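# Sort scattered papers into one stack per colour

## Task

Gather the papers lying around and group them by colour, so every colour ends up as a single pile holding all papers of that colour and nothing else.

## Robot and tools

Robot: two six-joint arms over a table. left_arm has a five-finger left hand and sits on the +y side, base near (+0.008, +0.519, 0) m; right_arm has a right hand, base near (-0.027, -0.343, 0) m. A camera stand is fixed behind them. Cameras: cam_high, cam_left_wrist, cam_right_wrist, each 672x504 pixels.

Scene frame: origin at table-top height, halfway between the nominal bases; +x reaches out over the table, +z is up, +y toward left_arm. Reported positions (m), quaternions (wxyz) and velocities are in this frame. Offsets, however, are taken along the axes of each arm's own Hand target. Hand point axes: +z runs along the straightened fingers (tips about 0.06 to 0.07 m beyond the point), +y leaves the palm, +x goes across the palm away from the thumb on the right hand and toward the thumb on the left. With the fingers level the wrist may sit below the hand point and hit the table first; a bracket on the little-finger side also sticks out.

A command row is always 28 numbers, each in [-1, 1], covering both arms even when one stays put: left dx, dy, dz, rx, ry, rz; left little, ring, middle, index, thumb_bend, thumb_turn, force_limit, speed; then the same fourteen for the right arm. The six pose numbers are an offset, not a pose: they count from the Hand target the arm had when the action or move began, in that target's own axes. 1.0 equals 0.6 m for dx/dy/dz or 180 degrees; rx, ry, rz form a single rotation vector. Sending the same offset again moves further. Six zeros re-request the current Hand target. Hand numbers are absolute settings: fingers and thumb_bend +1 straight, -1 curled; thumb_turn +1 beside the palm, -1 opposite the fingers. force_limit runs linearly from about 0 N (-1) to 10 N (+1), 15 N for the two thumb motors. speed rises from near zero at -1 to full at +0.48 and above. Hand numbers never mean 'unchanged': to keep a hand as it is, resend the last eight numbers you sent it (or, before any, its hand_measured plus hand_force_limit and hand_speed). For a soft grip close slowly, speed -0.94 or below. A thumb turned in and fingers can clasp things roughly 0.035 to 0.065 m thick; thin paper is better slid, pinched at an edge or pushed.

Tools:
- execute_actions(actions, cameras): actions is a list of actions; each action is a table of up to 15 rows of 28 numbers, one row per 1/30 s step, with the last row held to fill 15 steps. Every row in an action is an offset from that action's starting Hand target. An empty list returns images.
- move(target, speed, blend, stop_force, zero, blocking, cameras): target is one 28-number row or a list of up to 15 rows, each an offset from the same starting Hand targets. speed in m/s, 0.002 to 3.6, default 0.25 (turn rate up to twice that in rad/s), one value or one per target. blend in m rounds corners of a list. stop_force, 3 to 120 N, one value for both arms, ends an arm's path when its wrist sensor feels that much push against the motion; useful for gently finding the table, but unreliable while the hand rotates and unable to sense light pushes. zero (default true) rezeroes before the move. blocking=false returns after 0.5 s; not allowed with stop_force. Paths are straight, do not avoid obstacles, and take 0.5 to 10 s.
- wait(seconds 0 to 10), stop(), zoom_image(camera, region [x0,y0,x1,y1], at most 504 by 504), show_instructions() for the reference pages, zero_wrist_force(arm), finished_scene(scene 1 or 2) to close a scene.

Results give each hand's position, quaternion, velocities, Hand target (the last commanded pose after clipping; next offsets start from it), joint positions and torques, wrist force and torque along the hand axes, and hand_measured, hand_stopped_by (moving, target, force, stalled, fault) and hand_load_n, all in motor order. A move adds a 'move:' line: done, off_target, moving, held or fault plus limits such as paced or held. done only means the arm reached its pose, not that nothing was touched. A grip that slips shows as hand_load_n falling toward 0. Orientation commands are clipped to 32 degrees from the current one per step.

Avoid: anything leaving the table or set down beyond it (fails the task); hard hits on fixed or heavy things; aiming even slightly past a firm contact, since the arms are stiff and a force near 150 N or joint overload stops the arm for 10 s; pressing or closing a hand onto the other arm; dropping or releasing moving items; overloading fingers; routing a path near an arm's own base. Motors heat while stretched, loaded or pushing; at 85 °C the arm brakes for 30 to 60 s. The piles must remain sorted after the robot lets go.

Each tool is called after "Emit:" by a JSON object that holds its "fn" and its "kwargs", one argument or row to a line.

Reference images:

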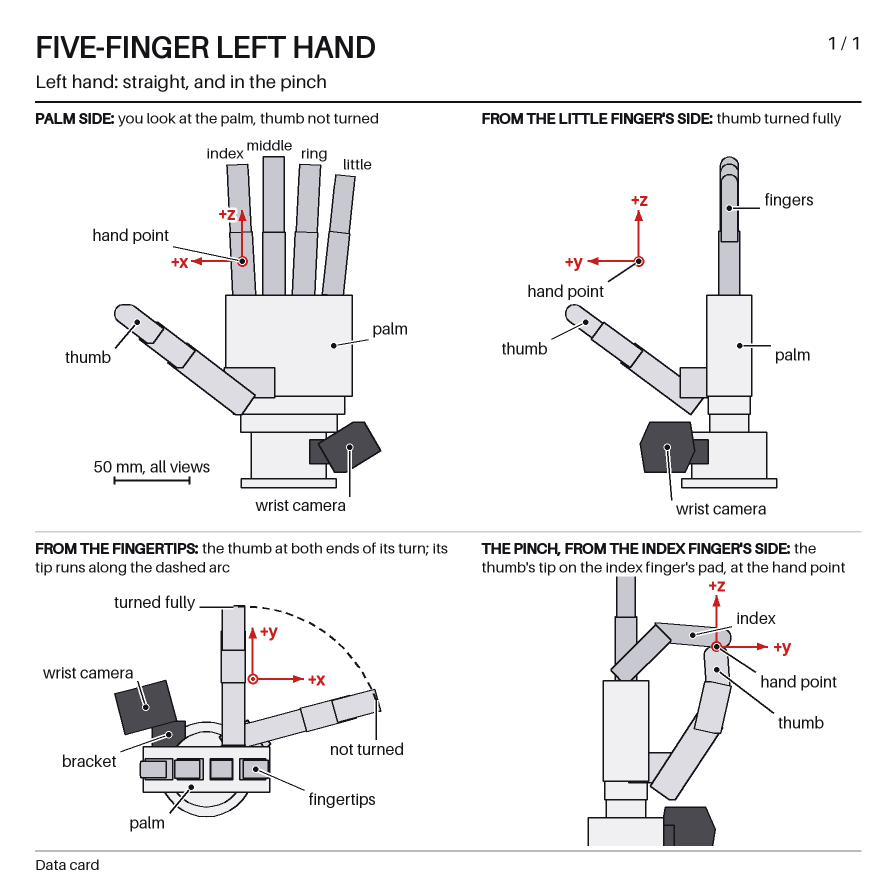

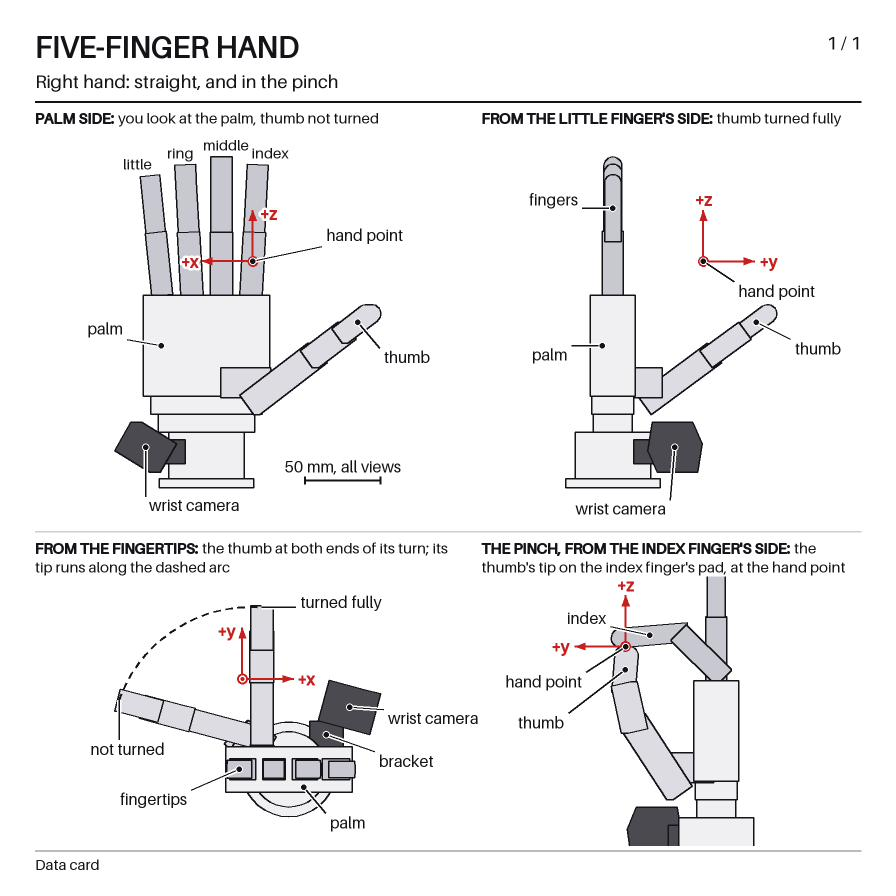

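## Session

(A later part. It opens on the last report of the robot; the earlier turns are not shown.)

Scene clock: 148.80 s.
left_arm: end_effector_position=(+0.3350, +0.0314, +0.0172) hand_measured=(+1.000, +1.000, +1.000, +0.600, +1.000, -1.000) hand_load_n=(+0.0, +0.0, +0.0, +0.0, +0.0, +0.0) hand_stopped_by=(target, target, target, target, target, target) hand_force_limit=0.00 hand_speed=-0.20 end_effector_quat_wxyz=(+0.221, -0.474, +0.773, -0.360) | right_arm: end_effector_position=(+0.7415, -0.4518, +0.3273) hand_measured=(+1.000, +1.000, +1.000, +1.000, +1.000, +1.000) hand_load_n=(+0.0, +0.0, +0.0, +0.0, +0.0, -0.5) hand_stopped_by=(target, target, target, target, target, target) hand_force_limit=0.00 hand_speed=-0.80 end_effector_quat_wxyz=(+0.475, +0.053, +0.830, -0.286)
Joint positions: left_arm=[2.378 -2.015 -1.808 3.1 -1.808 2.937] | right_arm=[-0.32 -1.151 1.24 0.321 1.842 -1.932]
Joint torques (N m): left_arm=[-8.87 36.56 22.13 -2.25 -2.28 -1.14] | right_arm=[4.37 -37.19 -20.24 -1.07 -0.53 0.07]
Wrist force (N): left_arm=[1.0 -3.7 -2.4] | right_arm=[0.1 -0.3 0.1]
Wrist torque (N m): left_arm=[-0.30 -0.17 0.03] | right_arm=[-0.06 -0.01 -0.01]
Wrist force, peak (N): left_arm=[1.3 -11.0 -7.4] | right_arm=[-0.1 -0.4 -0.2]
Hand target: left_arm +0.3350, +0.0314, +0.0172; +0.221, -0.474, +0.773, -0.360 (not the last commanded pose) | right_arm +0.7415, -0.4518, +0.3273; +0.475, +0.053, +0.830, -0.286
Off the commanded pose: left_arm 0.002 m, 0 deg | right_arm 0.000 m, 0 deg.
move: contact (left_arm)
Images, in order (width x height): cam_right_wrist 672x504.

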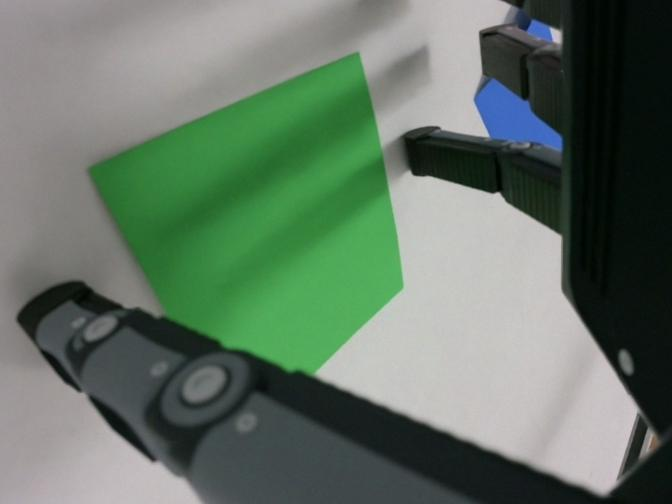

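Emit:
{"fn": "move", "kwargs": {
  "target": [
    [0,-0.00217,-0.00182,0.0111,0,0,1,1,1,0.43,1,-1,0,-0.6,0,0,0,0,0,0,1,1,1,1,1,1,0,-0.8],
    [0,-0.00332,-0.00279,0.0167,0,0,1,1,1,0.33,1,-1,-0.4,-0.6,0,0,0,0,0,0,1,1,1,1,1,1,0,-0.8]
  ],
  "speed": 0.02,
  "cameras": ["cam_right_wrist"]
}}

Scene clock: 151.33 s.
left_arm: end_effector_position=(+0.3350, +0.0314, +0.0198) hand_measured=(+1.000, +1.000, +1.000, +0.330, +1.000, -1.000) hand_load_n=(+0.0, +0.0, +0.0, +1.0, +0.5, +0.0) hand_stopped_by=(target, target, target, target, target, target) hand_force_limit=-0.40 hand_speed=-0.60 end_effector_quat_wxyz=(+0.233, -0.468, +0.763, -0.380) | right_arm: end_effector_position=(+0.7415, -0.4518, +0.3273) hand_measured=(+1.000, +1.000, +1.000, +1.000, +1.000, +1.000) hand_load_n=(+0.0, +0.0, +0.0, +0.0, +0.0, +0.0) hand_stopped_by=(target, target, target, target, target, target) hand_force_limit=0.00 hand_speed=-0.80 end_effector_quat_wxyz=(+0.475, +0.053, +0.830, -0.286)
Joint positions: left_arm=[2.37 -1.994 -1.849 3.172 -1.824 2.945] | right_arm=[-0.32 -1.151 1.24 0.321 1.842 -1.932]
Joint torques (N m): left_arm=[3.06 21.75 22.01 -1.05 1.86 0.46] | right_arm=[3.72 -36.71 -19.73 -1.13 -0.76 0.37]
Wrist force (N): left_arm=[1.5 -6.2 -8.1] | right_arm=[0.1 -0.4 0.1]
Wrist torque (N m): left_arm=[-0.64 -0.28 0.03] | right_arm=[-0.07 -0.01 -0.01]
Wrist force, peak (N): left_arm=[1.2 -14.4 -3.6] | right_arm=[0.0 -0.4 0.1]
Hand target: left_arm +0.3350, +0.0314, +0.0198; +0.233, -0.468, +0.763, -0.380 | right_arm +0.7415, -0.4518, +0.3273; +0.475, +0.053, +0.830, -0.286
Off the commanded pose: left_arm 0.000 m, 0 deg | right_arm 0.000 m, 0 deg.
move: done
Images, in order (width x height): cam_right_wrist 672x504.

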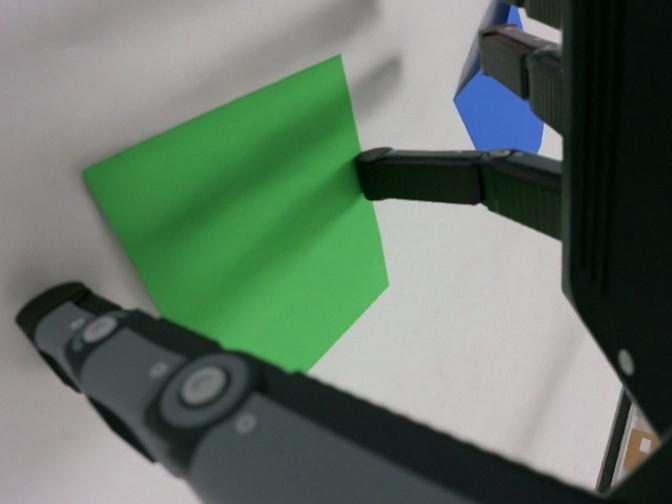

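Emit:
{"fn": "move", "kwargs": {
  "target": [0,-0.0005,-0.0004,0,0,0,1,1,1,0.24,1,-1,-0.2,-0.6,0,0,0,0,0,0,1,1,1,1,1,1,0,-0.8],
  "speed": 0.02,
  "cameras": ["cam_right_wrist"]
}}

Emit:
{"fn": "zoom_image", "kwargs": {
  "camera": "cam_right_wrist",
  "region": [250, 60, 500, 260]
}}

Scene clock: 152.13 s.
left_arm: end_effector_position=(+0.3349, +0.0314, +0.0202) hand_measured=(+1.000, +1.000, +1.000, +0.262, +1.000, -1.000) hand_load_n=(+0.0, +0.0, +0.0, +3.5, +0.0, +0.0) hand_stopped_by=(target, target, target, force, target, target) hand_force_limit=-0.20 hand_speed=-0.60 end_effector_quat_wxyz=(+0.233, -0.468, +0.763, -0.380) | right_arm: end_effector_position=(+0.7415, -0.4518, +0.3273) hand_measured=(+1.000, +1.000, +1.000, +1.000, +1.000, +1.000) hand_load_n=(+0.0, +0.0, +0.0, +0.0, +0.0, +0.0) hand_stopped_by=(target, target, target, target, target, target) hand_force_limit=0.00 hand_speed=-0.80 end_effector_quat_wxyz=(+0.475, +0.053, +0.830, -0.286)
Joint positions: left_arm=[2.37 -1.994 -1.849 3.171 -1.824 2.945] | right_arm=[-0.32 -1.151 1.24 0.321 1.842 -1.932]
Joint torques (N m): left_arm=[9.87 35.06 20.07 -2.75 2.01 -1.58] | right_arm=[4.82 -36.54 -19.86 -1.12 -0.8 0.32]
Wrist force (N): left_arm=[1.5 -7.2 -1.5] | right_arm=[0.0 -0.2 0.1]
Wrist torque (N m): left_arm=[0.02 -0.13 -0.01] | right_arm=[-0.03 -0.01 0.00]
Wrist force, peak (N): left_arm=[1.2 -15.6 -6.5] | right_arm=[0.2 -0.2 0.2]
Hand target: left_arm +0.3350, +0.0314, +0.0202; +0.233, -0.468, +0.763, -0.380 | right_arm +0.7415, -0.4518, +0.3273; +0.475, +0.053, +0.830, -0.286
Off the commanded pose: left_arm 0.000 m, 0 deg | right_arm 0.000 m, 0 deg.
move: done
Images, in order (width x height): cam_right_wrist 672x504.

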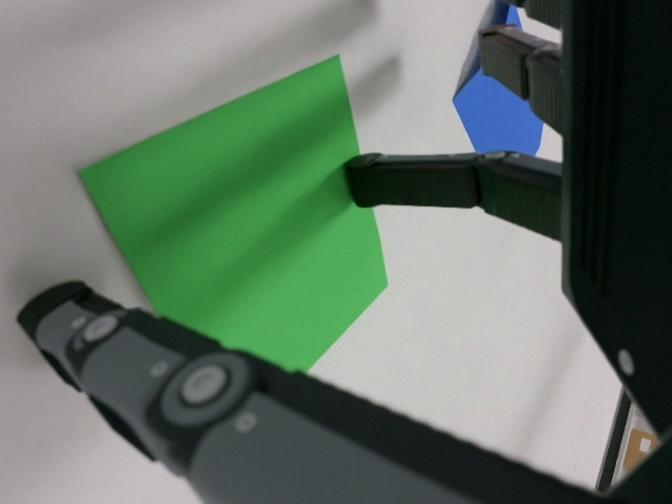

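Scaled by 2.016 from the camera's 672x504 image, which has a finer 960x720 frame.

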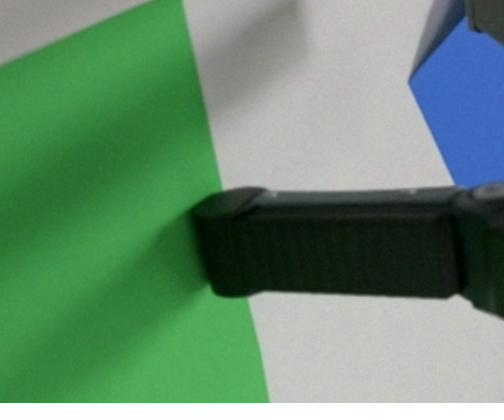

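Emit:
{"fn": "move", "kwargs": {
  "target": [
    [0,0,0,0,0,0,1,1,1,0.47,1,-1,-0.2,-0.4,0,0,0,0,0,0,1,1,1,1,1,1,0,-0.8],
    [0,0.00186,0.0014,-0.0067,0,0,1,1,1,0.47,1,-1,-0.2,-0.4,0,0,0,0,0,0,1,1,1,1,1,1,0,-0.8]
  ],
  "speed": 0.02,
  "cameras": ["cam_right_wrist"]
}}

Emit:
{"fn": "zoom_image", "kwargs": {
  "camera": "cam_right_wrist",
  "region": [250, 60, 500, 260]
}}

Scene clock: 154.03 s.
left_arm: end_effector_position=(+0.3350, +0.0314, +0.0188) hand_measured=(+1.000, +1.000, +1.000, +0.470, +1.000, -1.000) hand_load_n=(+0.0, +0.0, +0.0, -0.5, -1.0, +0.0) hand_stopped_by=(target, target, target, target, target, target) hand_force_limit=-0.20 hand_speed=-0.40 end_effector_quat_wxyz=(+0.228, -0.471, +0.767, -0.372) | right_arm: end_effector_position=(+0.7415, -0.4518, +0.3273) hand_measured=(+1.000, +1.000, +1.000, +1.000, +1.000, +1.000) hand_load_n=(+0.0, +0.0, +0.0, +0.0, +0.0, +0.0) hand_stopped_by=(target, target, target, target, target, target) hand_force_limit=0.00 hand_speed=-0.80 end_effector_quat_wxyz=(+0.475, +0.053, +0.830, -0.286)
Joint positions: left_arm=[2.373 -2.003 -1.833 3.143 -1.817 2.942] | right_arm=[-0.32 -1.151 1.24 0.321 1.842 -1.932]
Joint torques (N m): left_arm=[4.99 31.61 6.97 0.97 0.9 -1.39] | right_arm=[4.5 -36.99 -19.86 -1.01 -0.69 0.44]
Wrist force (N): left_arm=[1.3 -5.2 -1.9] | right_arm=[0.0 -0.2 0.2]
Wrist torque (N m): left_arm=[-0.34 -0.20 0.14] | right_arm=[-0.04 0.00 -0.01]
Wrist force, peak (N): left_arm=[1.8 -7.2 -1.3] | right_arm=[0.0 -0.4 0.2]
Hand target: left_arm +0.3350, +0.0314, +0.0188; +0.228, -0.471, +0.767, -0.372 | right_arm +0.7415, -0.4518, +0.3273; +0.475, +0.053, +0.830, -0.286
Off the commanded pose: left_arm 0.000 m, 0 deg | right_arm 0.000 m, 0 deg.
move: done
Images, in order (width x height): cam_right_wrist 672x504.

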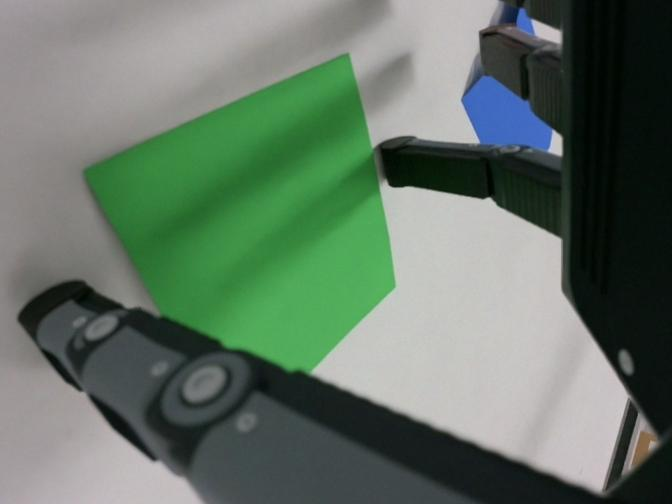

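Scaled by 2.016 from the camera's 672x504 image, which has a finer 960x720 frame.

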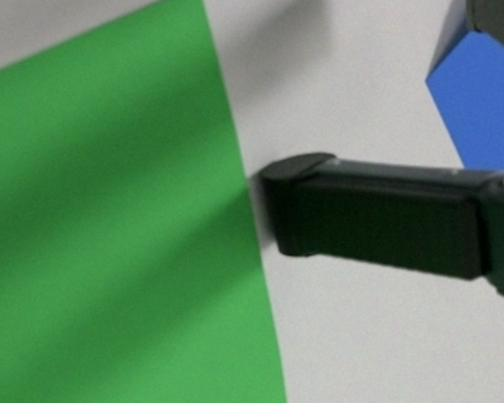

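Emit:
{"fn": "move", "kwargs": {
  "target": [
    [0,-0.0004,-0.0003,0.0022,0,0,1,1,1,0.42,1,-1,-0.2,-0.5,0,0,0,0,0,0,1,1,1,1,1,1,0,-0.8],
    [0,-0.0009,-0.0007,0.0039,0,0,1,1,1,0.36,1,-1,-0.1,-0.5,0,0,0,0,0,0,1,1,1,1,1,1,0,-0.8]
  ],
  "speed": 0.02,
  "cameras": ["cam_right_wrist"]
}}

Emit:
{"fn": "zoom_image", "kwargs": {
  "camera": "cam_right_wrist",
  "region": [250, 60, 500, 260]
}}

Scene clock: 156.17 s.
left_arm: end_effector_position=(+0.3350, +0.0314, +0.0195) hand_measured=(+1.000, +1.000, +1.000, +0.360, +1.000, -1.000) hand_load_n=(+0.0, +0.0, +0.0, +2.0, +0.0, +0.0) hand_stopped_by=(target, target, target, target, target, target) hand_force_limit=-0.10 hand_speed=-0.50 end_effector_quat_wxyz=(+0.231, -0.469, +0.765, -0.377) | right_arm: end_effector_position=(+0.7415, -0.4518, +0.3273) hand_measured=(+1.000, +1.000, +1.000, +1.000, +1.000, +1.000) hand_load_n=(+0.0, +0.0, +0.0, +0.0, +0.0, +0.0) hand_stopped_by=(target, target, target, target, target, target) hand_force_limit=0.00 hand_speed=-0.80 end_effector_quat_wxyz=(+0.475, +0.053, +0.830, -0.286)
Joint positions: left_arm=[2.371 -1.998 -1.842 3.16 -1.821 2.943] | right_arm=[-0.32 -1.151 1.24 0.321 1.842 -1.932]
Joint torques (N m): left_arm=[-7.66 27.58 20.1 -2.72 -0.76 2.26] | right_arm=[4.97 -37.08 -19.99 -1.11 -0.61 0.35]
Wrist force (N): left_arm=[1.3 -7.7 -3.5] | right_arm=[0.0 -0.1 0.1]
Wrist torque (N m): left_arm=[-0.36 -0.21 0.06] | right_arm=[-0.03 -0.01 0.00]
Wrist force, peak (N): left_arm=[1.9 -10.5 -3.7] | right_arm=[-0.2 -0.5 0.0]
Hand target: left_arm +0.3350, +0.0314, +0.0195; +0.231, -0.469, +0.765, -0.377 | right_arm +0.7415, -0.4518, +0.3273; +0.475, +0.053, +0.830, -0.286
Off the commanded pose: left_arm 0.000 m, 0 deg | right_arm 0.000 m, 0 deg.
move: done
Images, in order (width x height): cam_right_wrist 672x504.

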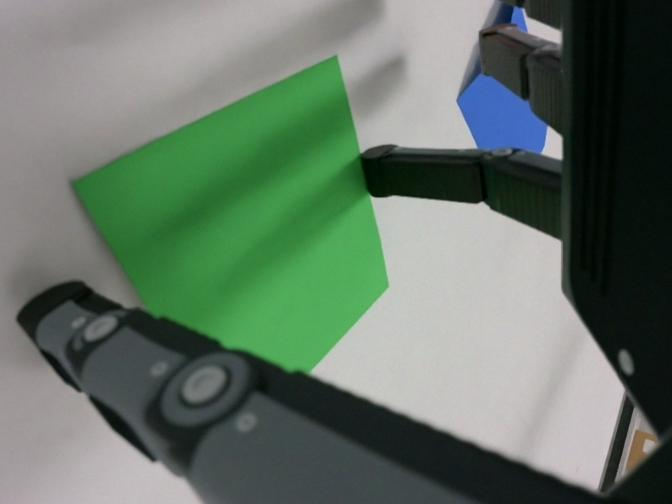

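Scaled by 2.016 from the camera's 672x504 image, which has a finer 960x720 frame.

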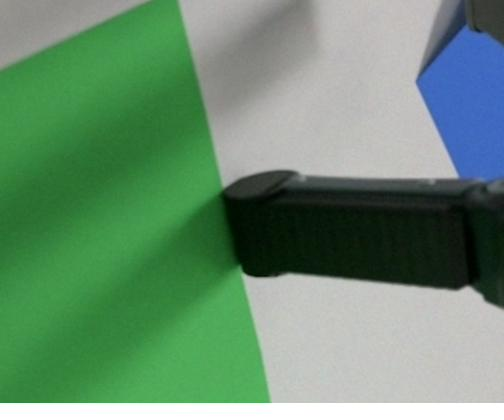

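Emit:
{"fn": "move", "kwargs": {
  "target": [
    [0,-0.0005,-0.0004,0.0028,0,0,1,1,1,0.31,1,-1,0.0,-0.5,0,0,0,0,0,0,1,1,1,1,1,1,0,-0.8],
    [0,-0.0009,-0.0007,0.0036,0,0,1,1,1,0.25,1,-1,0.1,-0.5,0,0,0,0,0,0,1,1,1,1,1,1,0,-0.8]
  ],
  "speed": 0.02,
  "cameras": ["cam_right_wrist"]
}}

Emit:
{"fn": "zoom_image", "kwargs": {
  "camera": "cam_right_wrist",
  "region": [250, 60, 500, 260]
}}

Scene clock: 158.27 s.
left_arm: end_effector_position=(+0.3350, +0.0314, +0.0202) hand_measured=(+1.000, +1.000, +1.000, +0.250, +1.000, -1.000) hand_load_n=(+0.0, +0.0, +0.0, +1.0, -0.5, +0.0) hand_stopped_by=(target, target, target, target, target, target) hand_force_limit=0.10 hand_speed=-0.50 end_effector_quat_wxyz=(+0.234, -0.468, +0.762, -0.381) | right_arm: end_effector_position=(+0.7415, -0.4518, +0.3273) hand_measured=(+1.000, +1.000, +1.000, +1.000, +1.000, +1.000) hand_load_n=(+0.0, +0.0, +0.0, +0.0, +0.0, +0.0) hand_stopped_by=(target, target, target, target, target, target) hand_force_limit=0.00 hand_speed=-0.80 end_effector_quat_wxyz=(+0.475, +0.053, +0.830, -0.286)
Joint positions: left_arm=[2.369 -1.993 -1.851 3.175 -1.825 2.945] | right_arm=[-0.32 -1.151 1.24 0.321 1.842 -1.932]
Joint torques (N m): left_arm=[-9.98 33.64 14.98 -1.81 -1.73 2.61] | right_arm=[4.73 -36.01 -20.44 -1.15 -0.71 0.31]
Wrist force (N): left_arm=[1.5 -5.6 -1.8] | right_arm=[-0.1 -0.1 0.0]
Wrist torque (N m): left_arm=[-0.26 -0.20 0.02] | right_arm=[-0.03 0.02 -0.02]
Wrist force, peak (N): left_arm=[1.1 -12.0 -3.3] | right_arm=[0.1 -0.3 0.3]
Hand target: left_arm +0.3350, +0.0314, +0.0202; +0.234, -0.468, +0.762, -0.381 | right_arm +0.7415, -0.4518, +0.3273; +0.475, +0.053, +0.830, -0.286
Off the commanded pose: left_arm 0.000 m, 0 deg | right_arm 0.000 m, 0 deg.
move: done
Images, in order (width x height): cam_right_wrist 672x504.

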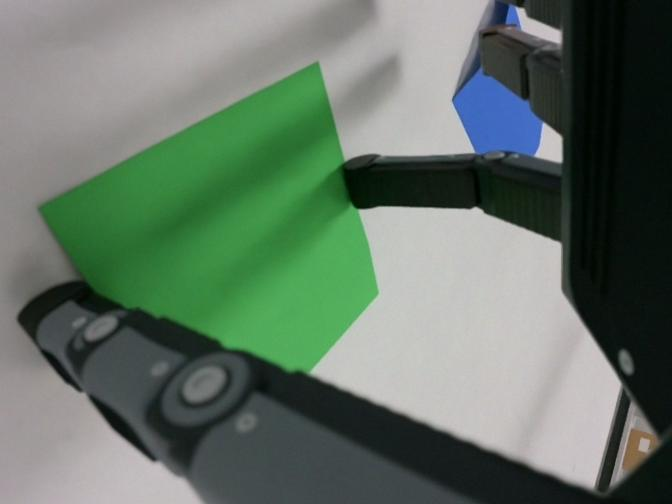

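Scaled by 2.016 from the camera's 672x504 image, which has a finer 960x720 frame.

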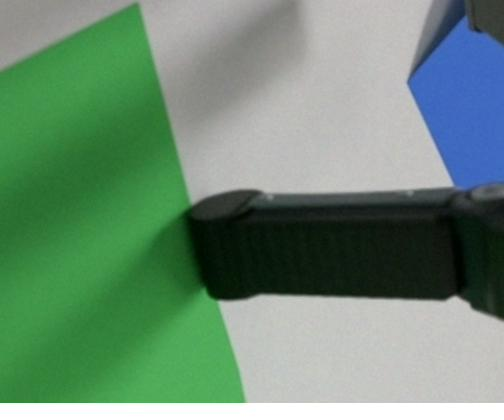

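Emit:
{"fn": "move", "kwargs": {
  "target": [
    [0,-0.0003,-0.0002,0,0,0,1,1,1,0.15,1,-1,0.2,-0.5,0,0,0,0,0,0,1,1,1,1,1,1,0,-0.8],
    [0,0.0004,0.0003,-0.003,0,0,1,1,1,0.02,1,-1,0.25,-0.5,0,0,0,0,0,0,1,1,1,1,1,1,0,-0.8]
  ],
  "speed": 0.02,
  "cameras": ["cam_right_wrist"]
}}

Emit:
{"fn": "zoom_image", "kwargs": {
  "camera": "cam_right_wrist",
  "region": [0, 100, 400, 400]
}}

Scene clock: 160.30 s.
left_arm: end_effector_position=(+0.3350, +0.0314, +0.0198) hand_measured=(+1.000, +1.000, +1.000, +0.020, +1.000, -1.000) hand_load_n=(+0.0, +0.0, +0.0, +0.0, -0.5, +0.0) hand_stopped_by=(target, target, target, target, target, target) hand_force_limit=0.25 hand_speed=-0.50 end_effector_quat_wxyz=(+0.232, -0.469, +0.764, -0.377) | right_arm: end_effector_position=(+0.7415, -0.4518, +0.3273) hand_measured=(+1.000, +1.000, +1.000, +1.000, +1.000, +1.000) hand_load_n=(+0.0, +0.0, +0.0, +0.0, +0.0, +0.0) hand_stopped_by=(target, target, target, target, target, target) hand_force_limit=0.00 hand_speed=-0.80 end_effector_quat_wxyz=(+0.475, +0.053, +0.830, -0.286)
Joint positions: left_arm=[2.371 -1.996 -1.844 3.162 -1.822 2.944] | right_arm=[-0.32 -1.151 1.24 0.321 1.842 -1.932]
Joint torques (N m): left_arm=[5.83 29.62 6.93 1.07 -0.23 -0.03] | right_arm=[4.66 -35.96 -18.48 -0.99 -0.91 0.51]
Wrist force (N): left_arm=[1.2 -4.3 -1.4] | right_arm=[0.0 -0.2 0.2]
Wrist torque (N m): left_arm=[-0.33 -0.17 0.11] | right_arm=[-0.04 -0.01 0.00]
Wrist force, peak (N): left_arm=[1.4 -13.7 -8.0] | right_arm=[0.2 -0.4 -0.1]
Hand target: left_arm +0.3350, +0.0314, +0.0199; +0.232, -0.469, +0.764, -0.377 | right_arm +0.7415, -0.4518, +0.3273; +0.475, +0.053, +0.830, -0.286
Off the commanded pose: left_arm 0.000 m, 0 deg | right_arm 0.000 m, 0 deg.
move: done
Images, in order (width x height): cam_right_wrist 672x504.

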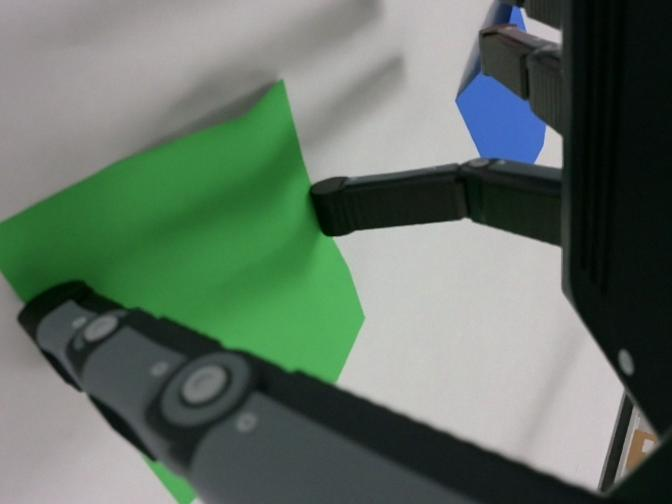

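Scaled by 1.260 from the camera's 672x504 image, which has a finer 960x720 frame.

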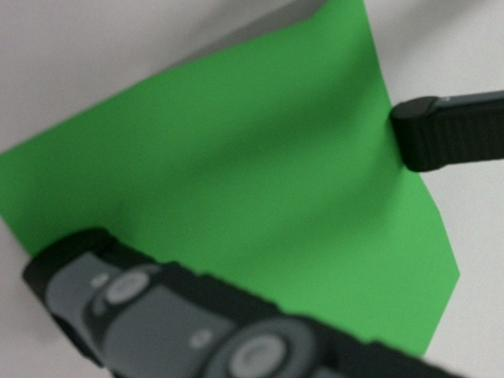

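Emit:
{"fn": "move", "kwargs": {
  "target": [
    [0,0,0,0,0,0,1,1,1,-0.035,1,-1,0.25,-0.5,0,0,0,0,0,0,1,1,1,1,1,1,0,-0.8],
    [0,0.0006,0.0005,-0.0033,0,0,1,1,1,-0.07,1,-1,0.25,-0.5,0,0,0,0,0,0,1,1,1,1,1,1,0,-0.8],
    [0,0.0015,0.0013,-0.0072,0,0,1,1,1,-0.11,1,-1,0.25,-0.5,0,0,0,0,0,0,1,1,1,1,1,1,0,-0.8]
  ],
  "speed": 0.02,
  "cameras": ["cam_right_wrist"]
}}

Scene clock: 163.50 s.
left_arm: end_effector_position=(+0.3350, +0.0314, +0.0187) hand_measured=(+1.000, +1.000, +1.000, -0.110, +1.000, -1.000) hand_load_n=(+0.0, +0.0, +0.0, +0.0, -0.5, +0.0) hand_stopped_by=(target, target, target, target, target, target) hand_force_limit=0.25 hand_speed=-0.50 end_effector_quat_wxyz=(+0.226, -0.472, +0.768, -0.369) | right_arm: end_effector_position=(+0.7415, -0.4518, +0.3273) hand_measured=(+1.000, +1.000, +1.000, +1.000, +1.000, +1.000) hand_load_n=(+0.0, +0.0, +0.0, +0.0, +0.5, +0.0) hand_stopped_by=(target, target, target, target, target, target) hand_force_limit=0.00 hand_speed=-0.80 end_effector_quat_wxyz=(+0.475, +0.053, +0.830, -0.286)
Joint positions: left_arm=[2.374 -2.005 -1.826 3.131 -1.815 2.94] | right_arm=[-0.32 -1.151 1.24 0.321 1.842 -1.932]
Joint torques (N m): left_arm=[1.55 35.25 7.12 0.99 -1.63 0.04] | right_arm=[5.02 -36.23 -19.89 -1.27 -0.56 0.56]
Wrist force (N): left_arm=[1.3 -4.7 -2.1] | right_arm=[0.0 -0.1 0.1]
Wrist torque (N m): left_arm=[-0.32 -0.19 0.13] | right_arm=[-0.02 0.00 0.00]
Wrist force, peak (N): left_arm=[1.1 -8.6 -3.7] | right_arm=[-0.1 -0.4 0.3]
Hand target: left_arm +0.3350, +0.0314, +0.0187; +0.226, -0.472, +0.768, -0.369 | right_arm +0.7415, -0.4518, +0.3273; +0.475, +0.053, +0.830, -0.286
Off the commanded pose: left_arm 0.000 m, 0 deg | right_arm 0.000 m, 0 deg.
move: done
Images, in order (width x height): cam_right_wrist 672x504.

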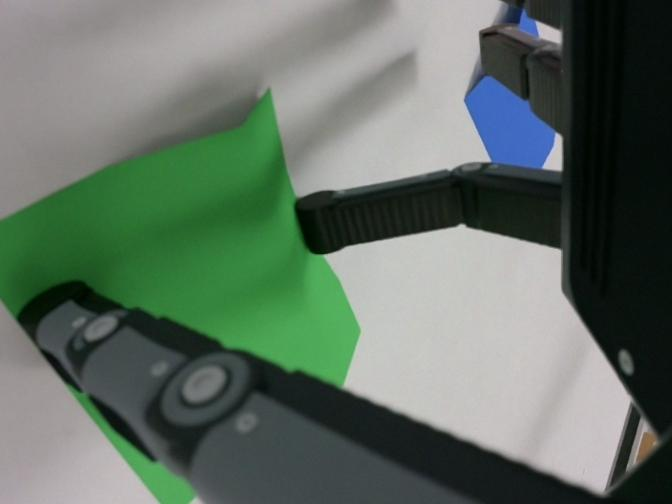

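Emit:
{"fn": "move", "kwargs": {
  "target": [
    [0,0.0011,0.0008,-0.0056,0,0,1,1,1,-0.15,1,-1,0.25,-0.5,0,0,0,0,0,0,1,1,1,1,1,1,0,-0.8],
    [0,0.0022,0.0018,-0.0106,0,0,1,1,1,-0.19,1,-1,0.25,-0.5,0,0,0,0,0,0,1,1,1,1,1,1,0,-0.8]
  ],
  "speed": 0.02,
  "cameras": ["cam_right_wrist"]
}}

Emit:
{"fn": "zoom_image", "kwargs": {
  "camera": "cam_right_wrist",
  "region": [0, 70, 420, 385]
}}

Scene clock: 165.63 s.
left_arm: end_effector_position=(+0.3351, +0.0314, +0.0170) hand_measured=(+1.000, +1.000, +1.000, -0.190, +1.000, -1.000) hand_load_n=(+0.0, +0.0, +0.0, +0.0, +0.0, +0.0) hand_stopped_by=(target, target, target, target, target, target) hand_force_limit=0.25 hand_speed=-0.50 end_effector_quat_wxyz=(+0.218, -0.475, +0.774, -0.356) | right_arm: end_effector_position=(+0.7415, -0.4518, +0.3273) hand_measured=(+1.000, +1.000, +1.000, +1.000, +1.000, +1.000) hand_load_n=(+0.0, +0.0, +0.0, +0.0, +0.0, +0.0) hand_stopped_by=(target, target, target, target, target, target) hand_force_limit=0.00 hand_speed=-0.80 end_effector_quat_wxyz=(+0.475, +0.053, +0.830, -0.286)
Joint positions: left_arm=[2.379 -2.019 -1.8 3.086 -1.804 2.936] | right_arm=[-0.32 -1.151 1.24 0.321 1.842 -1.932]
Joint torques (N m): left_arm=[-0.52 36.43 7.82 0.96 -1.94 -0.1] | right_arm=[5.4 -35.84 -19.39 -1.24 -0.71 0.26]
Wrist force (N): left_arm=[0.9 -3.4 -1.1] | right_arm=[0.0 -0.2 0.0]
Wrist torque (N m): left_arm=[-0.25 -0.11 0.11] | right_arm=[-0.04 0.00 -0.01]
Wrist force, peak (N): left_arm=[1.5 -5.4 -2.0] | right_arm=[-0.3 -0.3 0.2]
Hand target: left_arm +0.3350, +0.0313, +0.0170; +0.218, -0.475, +0.774, -0.356 | right_arm +0.7415, -0.4518, +0.3273; +0.475, +0.053, +0.830, -0.286
Off the commanded pose: left_arm 0.000 m, 0 deg | right_arm 0.000 m, 0 deg.
move: done
Images, in order (width x height): cam_right_wrist 672x504.

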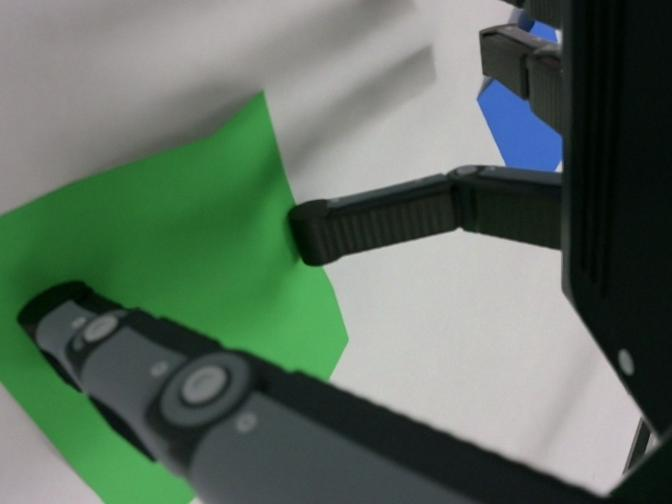

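Scaled by 1.200 from the camera's 672x504 image, which has a finer 960x720 frame.

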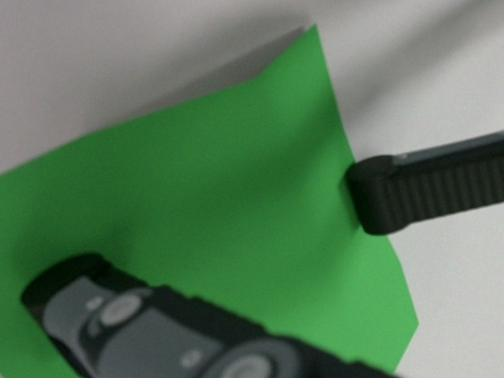

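Emit:
{"fn": "move", "kwargs": {
  "target": [
    [0,-0.0026,-0.0021,0,0,0,1,1,1,0.1,1,-1,0.25,-0.2,0,0,0,0,0,0,1,1,1,1,1,1,0,-0.8],
    [0,-0.0204,-0.0171,0,0,0,1,1,1,0.6,1,-1,0.25,0,0,0,0,0,0,0,1,1,1,1,1,1,0,-0.8]
  ],
  "speed": 0.06,
  "cameras": ["cam_right_wrist","cam_high"]
}}

Emit:
{"fn": "zoom_image", "kwargs": {
  "camera": "cam_high",
  "region": [340, 130, 500, 260]
}}

Scene clock: 168.10 s.
left_arm: end_effector_position=(+0.3352, +0.0313, +0.0330) hand_measured=(+1.000, +1.000, +1.000, +0.600, +1.000, -1.000) hand_load_n=(+0.0, +0.0, +0.0, +0.0, +0.0, +0.0) hand_stopped_by=(target, target, target, target, target, target) hand_force_limit=0.25 hand_speed=0.00 end_effector_quat_wxyz=(+0.218, -0.475, +0.774, -0.356) | right_arm: end_effector_position=(+0.7415, -0.4518, +0.3273) hand_measured=(+1.000, +1.000, +1.000, +1.000, +1.000, +1.000) hand_load_n=(+0.0, +0.0, +0.0, +0.0, +0.0, +0.0) hand_stopped_by=(target, target, target, target, target, target) hand_force_limit=0.00 hand_speed=-0.80 end_effector_quat_wxyz=(+0.475, +0.053, +0.830, -0.286)
Joint positions: left_arm=[2.379 -1.996 -1.785 3.048 -1.804 2.936] | right_arm=[-0.32 -1.151 1.24 0.321 1.842 -1.932]
Joint torques (N m): left_arm=[10.18 25.19 9.23 0.83 2.09 3.05] | right_arm=[4.21 -37.11 -17.86 -1.28 -0.83 0.41]
Wrist force (N): left_arm=[1.0 -0.9 -0.2] | right_arm=[0.1 -0.2 -0.1]
Wrist torque (N m): left_arm=[-0.07 -0.16 0.09] | right_arm=[-0.04 -0.01 -0.01]
Wrist force, peak (N): left_arm=[0.7 -10.5 -13.8] | right_arm=[0.0 -0.4 0.3]
Hand target: left_arm +0.3352, +0.0313, +0.0330; +0.218, -0.475, +0.774, -0.356 | right_arm +0.7415, -0.4518, +0.3273; +0.475, +0.053, +0.830, -0.286
Off the commanded pose: left_arm 0.000 m, 0 deg | right_arm 0.000 m, 0 deg.
move: done
Images, in order (width x height): cam_high 672x504, cam_right_wrist 672x504.

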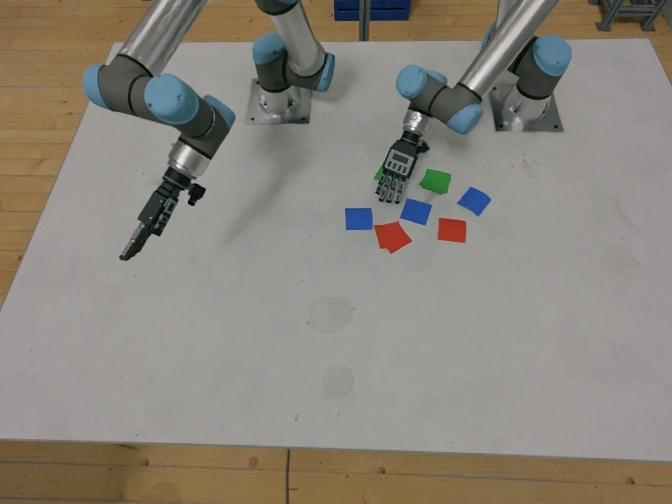

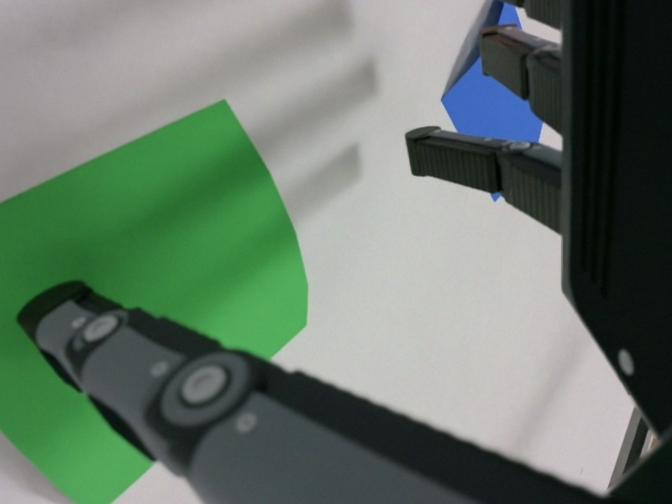

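Scaled by 3.150 from the camera's 672x504 image, which has a finer 960x720 frame.

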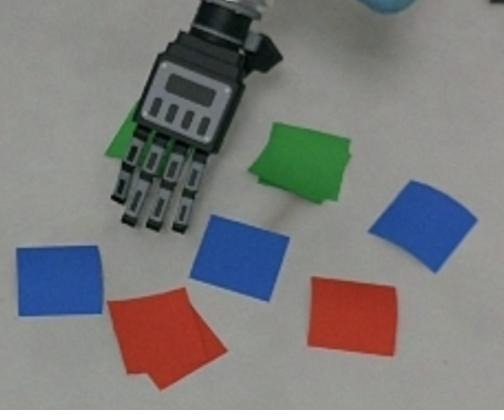

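Emit:
{"fn": "move", "kwargs": {
  "target": [0,-0.12,-0.11,0,0,0,1,1,1,0.6,1,-1,0.25,0,0,0,0,0,0,0,1,1,1,1,1,1,0,-0.8],
  "speed": 0.15,
  "cameras": ["cam_right_wrist","cam_high"]
}}

Emit:
{"fn": "zoom_image", "kwargs": {
  "camera": "cam_high",
  "region": [340, 130, 500, 260]
}}

Scene clock: 169.47 s.
left_arm: end_effector_position=(+0.3324, +0.0327, +0.1305) hand_measured=(+1.000, +1.000, +1.000, +0.600, +1.000, -1.000) hand_load_n=(+0.0, -0.5, +0.0, +0.0, +0.0, +0.0) hand_stopped_by=(target, target, target, target, target, target) hand_force_limit=0.25 hand_speed=0.00 end_effector_quat_wxyz=(+0.218, -0.475, +0.774, -0.356) | right_arm: end_effector_position=(+0.7415, -0.4518, +0.3273) hand_measured=(+1.000, +1.000, +1.000, +1.000, +1.000, +1.000) hand_load_n=(+0.0, +0.0, +0.0, +0.0, +0.0, -0.5) hand_stopped_by=(target, target, target, target, target, target) hand_force_limit=0.00 hand_speed=-0.80 end_effector_quat_wxyz=(+0.475, +0.053, +0.830, -0.286)
Joint positions: left_arm=[2.377 -1.874 -1.673 2.814 -1.806 2.934] | right_arm=[-0.32 -1.151 1.24 0.321 1.842 -1.932]
Joint torques (N m): left_arm=[-7.43 31.17 18.24 -1.68 -2.16 -1.84] | right_arm=[4.89 -36.98 -19.07 -1.2 -0.76 0.28]
Wrist force (N): left_arm=[0.6 -0.7 -0.3] | right_arm=[-0.1 -0.3 0.1]
Wrist torque (N m): left_arm=[-0.01 -0.12 0.06] | right_arm=[-0.05 0.02 -0.02]
Wrist force, peak (N): left_arm=[0.7 -2.1 -1.2] | right_arm=[-0.1 -0.4 -0.1]
Hand target: left_arm +0.3324, +0.0327, +0.1306; +0.218, -0.475, +0.774, -0.356 | right_arm +0.7415, -0.4518, +0.3273; +0.475, +0.053, +0.830, -0.286
Off the commanded pose: left_arm 0.000 m, 0 deg | right_arm 0.000 m, 0 deg.
move: done
Images, in order (width x height): cam_high 672x504, cam_right_wrist 672x504.

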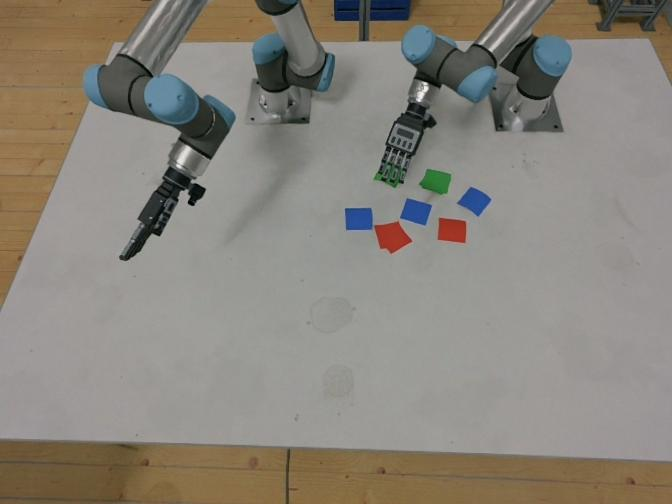

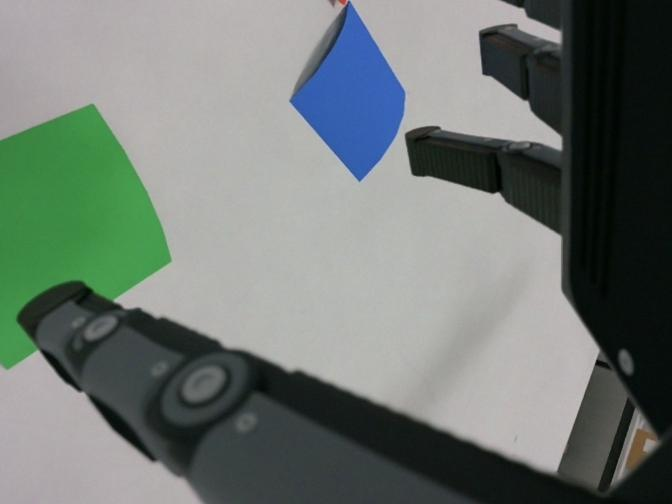

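Scaled by 3.150 from the camera's 672x504 image, which has a finer 960x720 frame.

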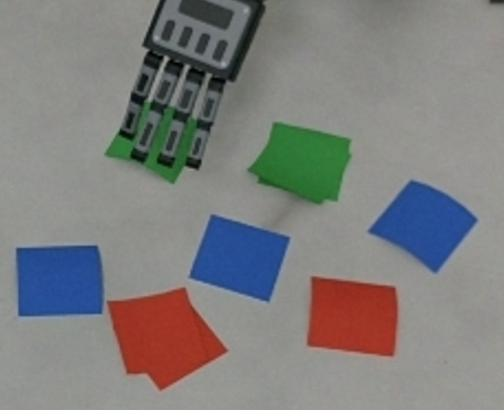

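Emit:
{"fn": "move", "kwargs": {
  "target": [-0.0117,0.0278,-0.0324,0,0.3754,0.3218,1,1,1,0.6,1,-1,0.25,0,0,0,0,0,0,0,1,1,1,1,1,1,0,-0.8],
  "speed": 0.4,
  "cameras": ["cam_right_wrist","cam_high"]
}}

Emit:
{"fn": "zoom_image", "kwargs": {
  "camera": "cam_high",
  "region": [340, 110, 520, 260]
}}

Scene clock: 172.80 s.
left_arm: end_effector_position=(+0.3127, +0.0505, +0.1306) hand_measured=(+1.000, +1.000, +1.000, +0.600, +1.000, -1.000) hand_load_n=(+0.0, +0.0, +0.0, +0.0, +0.0, +0.0) hand_stopped_by=(target, target, target, target, target, target) hand_force_limit=0.25 hand_speed=0.00 end_effector_quat_wxyz=(-0.094, +0.204, +0.885, -0.407) | right_arm: end_effector_position=(+0.7415, -0.4518, +0.3273) hand_measured=(+1.000, +1.000, +1.000, +1.000, +1.000, +1.000) hand_load_n=(+0.0, +0.0, +0.0, +0.0, +0.0, -0.5) hand_stopped_by=(target, target, target, target, target, target) hand_force_limit=0.00 hand_speed=-0.80 end_effector_quat_wxyz=(+0.475, +0.053, +0.830, -0.286)
Joint positions: left_arm=[2.698 -2.212 -1.358 2.008 -0.709 4.7] | right_arm=[-0.32 -1.151 1.24 0.321 1.842 -1.932]
Joint torques (N m): left_arm=[7.53 39.24 15.13 -3.9 -0.5 2.99] | right_arm=[3.34 -35.94 -17.78 -1.2 -0.6 0.3]
Wrist force (N): left_arm=[0.6 -1.2 0.1] | right_arm=[0.0 -0.3 0.1]
Wrist torque (N m): left_arm=[-0.18 -0.10 0.03] | right_arm=[-0.05 0.00 -0.01]
Wrist force, peak (N): left_arm=[1.2 -1.5 0.4] | right_arm=[-0.1 -0.4 0.2]
Hand target: left_arm +0.3127, +0.0506, +0.1306; -0.094, +0.204, +0.885, -0.407 | right_arm +0.7415, -0.4518, +0.3273; +0.475, +0.053, +0.830, -0.286
Off the commanded pose: left_arm 0.000 m, 0 deg | right_arm 0.000 m, 0 deg.
move: done
Images, in order (width x height): cam_high 672x504, cam_right_wrist 672x504.

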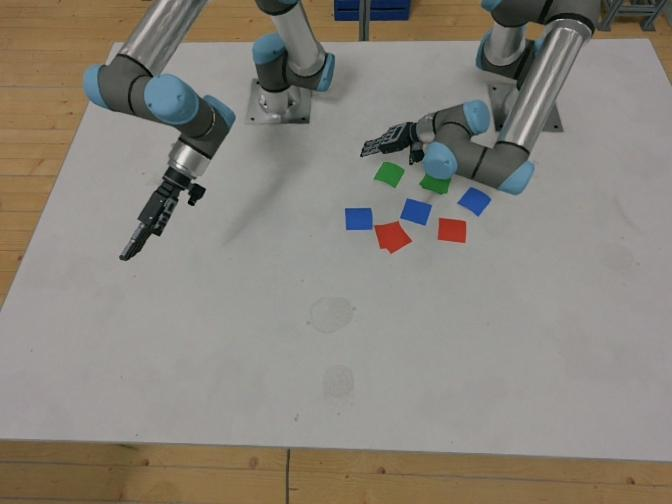

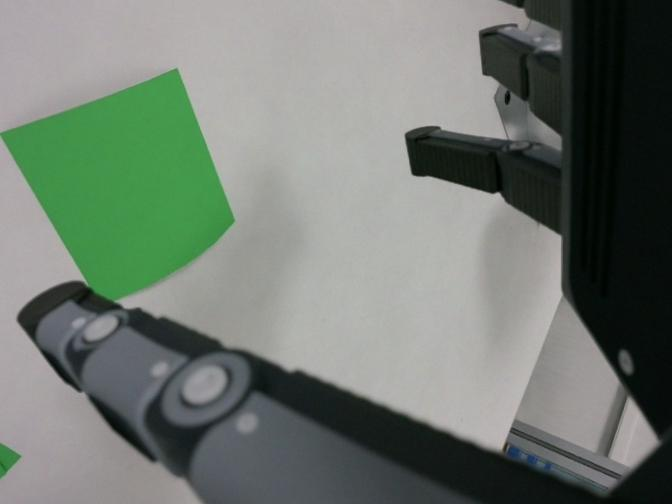

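Scaled by 2.800 from the camera's 672x504 image, which has a finer 960x720 frame.

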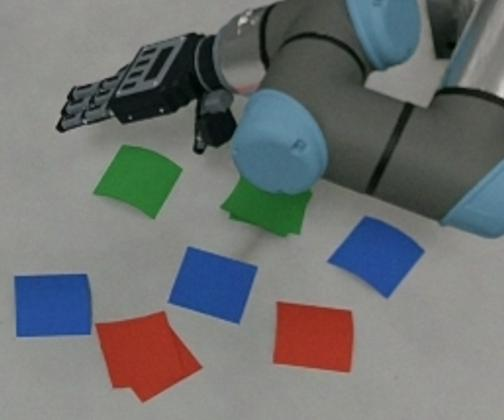

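Emit:
{"fn": "move", "kwargs": {
  "target": [-0.0033,0.1234,0.1299,0.0033,0,0,1,1,1,0.6,1,-1,0.25,0,0,0,0,0,0,0,1,1,1,1,1,1,0,-0.8],
  "speed": 0.12,
  "cameras": ["cam_right_wrist"]
}}

Scene clock: 174.73 s.
left_arm: end_effector_position=(+0.3095, +0.0398, +0.0237) hand_measured=(+1.000, +1.000, +1.000, +0.600, +1.000, -1.000) hand_load_n=(+0.0, +0.0, +0.0, +0.0, +0.0, +0.0) hand_stopped_by=(target, target, target, target, target, target) hand_force_limit=0.25 hand_speed=0.00 end_effector_quat_wxyz=(-0.095, +0.203, +0.883, -0.412) | right_arm: end_effector_position=(+0.7415, -0.4518, +0.3273) hand_measured=(+1.000, +1.000, +1.000, +1.000, +1.000, +1.000) hand_load_n=(+0.0, +0.0, +0.0, +0.0, +0.0, -0.5) hand_stopped_by=(target, target, target, target, target, target) hand_force_limit=0.00 hand_speed=-0.80 end_effector_quat_wxyz=(+0.475, +0.053, +0.830, -0.286)
Joint positions: left_arm=[2.681 -2.35 -1.422 2.231 -0.698 4.673] | right_arm=[-0.32 -1.151 1.24 0.321 1.842 -1.932]
Joint torques (N m): left_arm=[5.14 41.87 21.94 -2.6 1.16 2.35] | right_arm=[5.38 -35.58 -19.43 -1.3 -0.82 0.42]
Wrist force (N): left_arm=[0.7 -1.5 -0.1] | right_arm=[0.1 -0.1 0.0]
Wrist torque (N m): left_arm=[-0.25 -0.10 0.07] | right_arm=[-0.01 -0.02 0.01]
Wrist force, peak (N): left_arm=[0.8 -2.3 -0.9] | right_arm=[-0.3 -0.2 0.3]
Hand target: left_arm +0.3096, +0.0399, +0.0236; -0.095, +0.203, +0.883, -0.412 | right_arm +0.7415, -0.4518, +0.3273; +0.475, +0.053, +0.830, -0.286
Off the commanded pose: left_arm 0.000 m, 0 deg | right_arm 0.000 m, 0 deg.
move: done
Images, in order (width x height): cam_right_wrist 672x504.

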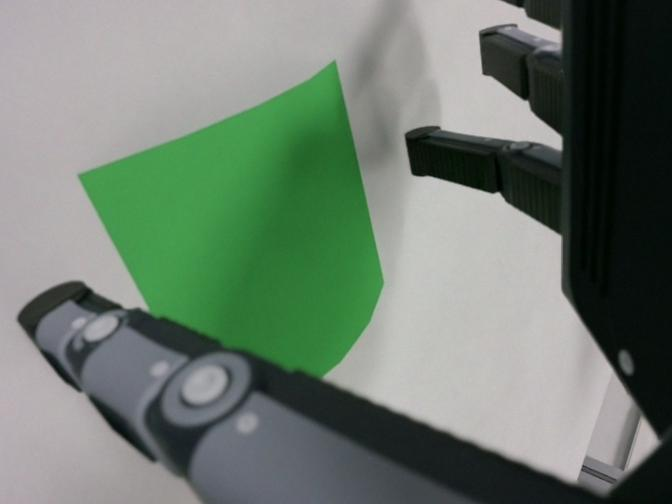

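Emit:
{"fn": "move", "kwargs": {
  "target": [0,0.0102,0.0086,0,0,0,1,1,1,0.6,1,-1,0.25,-0.2,0,0,0,0,0,0,1,1,1,1,1,1,0,-0.8],
  "speed": 0.01,
  "stop_force": 3,
  "cameras": ["cam_right_wrist"]
}}

Scene clock: 176.53 s.
left_arm: end_effector_position=(+0.3096, +0.0398, +0.0173) hand_measured=(+1.000, +1.000, +1.000, +0.600, +1.000, -1.000) hand_load_n=(+0.0, +0.0, +0.0, +0.0, +0.0, +0.0) hand_stopped_by=(target, target, target, target, target, target) hand_force_limit=0.25 hand_speed=-0.20 end_effector_quat_wxyz=(-0.095, +0.203, +0.883, -0.412) | right_arm: end_effector_position=(+0.7415, -0.4518, +0.3273) hand_measured=(+1.000, +1.000, +1.000, +1.000, +1.000, +1.000) hand_load_n=(+0.0, +0.0, +0.0, +0.0, +0.0, +0.0) hand_stopped_by=(target, target, target, target, target, target) hand_force_limit=0.00 hand_speed=-0.80 end_effector_quat_wxyz=(+0.475, +0.053, +0.830, -0.286)
Joint positions: left_arm=[2.681 -2.359 -1.425 2.243 -0.699 4.673] | right_arm=[-0.32 -1.151 1.24 0.321 1.842 -1.932]
Joint torques (N m): left_arm=[10.33 47.35 20.75 -3.43 -1.14 2.32] | right_arm=[4.73 -37.32 -18.13 -1.14 -0.68 0.38]
Wrist force (N): left_arm=[0.6 -5.9 -3.0] | right_arm=[0.0 -0.1 0.0]
Wrist torque (N m): left_arm=[-0.63 -0.12 0.12] | right_arm=[-0.03 0.01 -0.01]
Wrist force, peak (N): left_arm=[1.2 -12.9 -7.4] | right_arm=[0.2 -0.4 0.2]
Hand target: left_arm +0.3096, +0.0398, +0.0173; -0.095, +0.203, +0.883, -0.412 (not the last commanded pose) | right_arm +0.7415, -0.4518, +0.3273; +0.475, +0.053, +0.830, -0.286
Off the commanded pose: left_arm 0.002 m, 0 deg | right_arm 0.000 m, 0 deg.
move: contact (left_arm)
Images, in order (width x height): cam_right_wrist 672x504.

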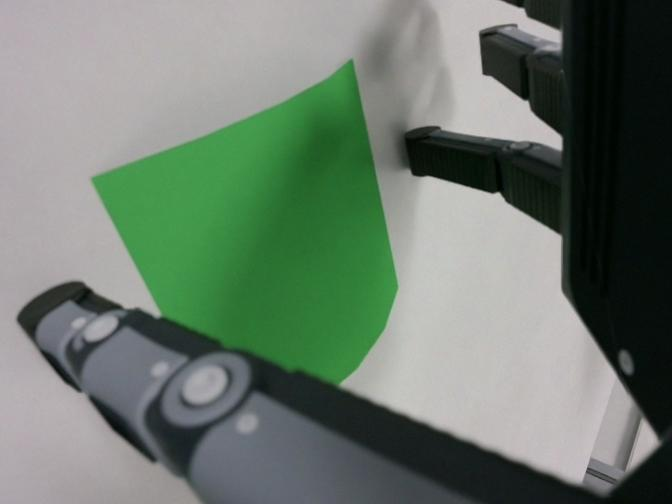

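Emit:
{"fn": "move", "kwargs": {
  "target": [
    [0,-0.00204,-0.00171,0.0111,0,0,1,1,1,0.43,1,-1,0,-0.5,0,0,0,0,0,0,1,1,1,1,1,1,0,-0.8],
    [0,-0.00319,-0.00268,0.0167,0,0,1,1,1,0.33,1,-1,0,-0.5,0,0,0,0,0,0,1,1,1,1,1,1,0,-0.8],
    [0,-0.0037,-0.0031,0.0206,0,0,1,1,1,0.25,1,-1,0.2,-0.5,0,0,0,0,0,0,1,1,1,1,1,1,0,-0.8]
  ],
  "speed": 0.02,
  "cameras": ["cam_right_wrist"]
}}

Emit:
{"fn": "zoom_image", "kwargs": {
  "camera": "cam_right_wrist",
  "region": [0, 50, 420, 365]
}}

Scene clock: 180.23 s.
left_arm: end_effector_position=(+0.3096, +0.0399, +0.0201) hand_measured=(+1.000, +1.000, +1.000, +0.250, +1.000, -1.000) hand_load_n=(+0.0, +0.0, +0.0, +0.0, +1.5, -0.5) hand_stopped_by=(target, target, target, target, target, target) hand_force_limit=0.20 hand_speed=-0.50 end_effector_quat_wxyz=(-0.102, +0.200, +0.869, -0.440) | right_arm: end_effector_position=(+0.7415, -0.4518, +0.3273) hand_measured=(+1.000, +1.000, +1.000, +1.000, +1.000, +1.000) hand_load_n=(+0.0, +0.0, +0.0, +0.0, +0.0, +0.0) hand_stopped_by=(target, target, target, target, target, target) hand_force_limit=0.00 hand_speed=-0.80 end_effector_quat_wxyz=(+0.475, +0.053, +0.830, -0.286)
Joint positions: left_arm=[2.707 -2.368 -1.442 2.238 -0.633 4.713] | right_arm=[-0.32 -1.151 1.24 0.321 1.842 -1.932]
Joint torques (N m): left_arm=[-11.44 32.08 14.12 -0.31 -1.57 -1.76] | right_arm=[5.49 -35.87 -18.1 -1.15 -0.73 0.47]
Wrist force (N): left_arm=[0.9 -14.7 -16.4] | right_arm=[-0.2 -0.1 0.2]
Wrist torque (N m): left_arm=[-1.70 -0.32 0.15] | right_arm=[-0.04 0.02 -0.01]
Wrist force, peak (N): left_arm=[0.9 -14.7 -16.4] | right_arm=[0.1 -0.5 -0.1]
Hand target: left_arm +0.3096, +0.0398, +0.0202; -0.102, +0.200, +0.869, -0.440 | right_arm +0.7415, -0.4518, +0.3273; +0.475, +0.053, +0.830, -0.286
Off the commanded pose: left_arm 0.000 m, 0 deg | right_arm 0.000 m, 0 deg.
move: done
Images, in order (width x height): cam_right_wrist 672x504.

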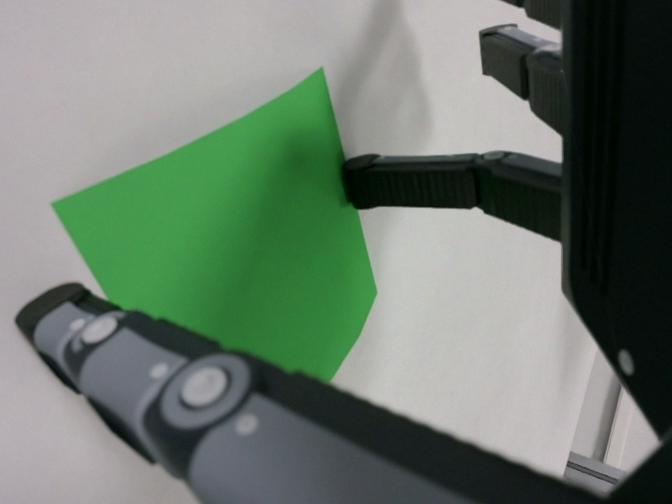

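Scaled by 1.200 from the camera's 672x504 image, which has a finer 960x720 frame.

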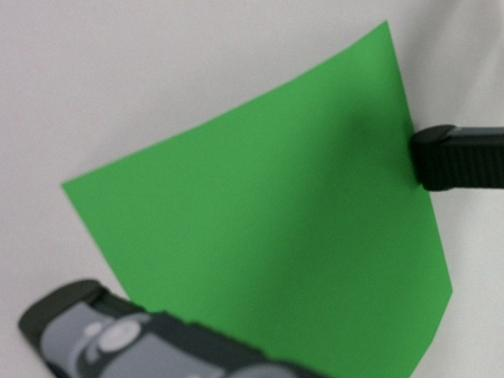

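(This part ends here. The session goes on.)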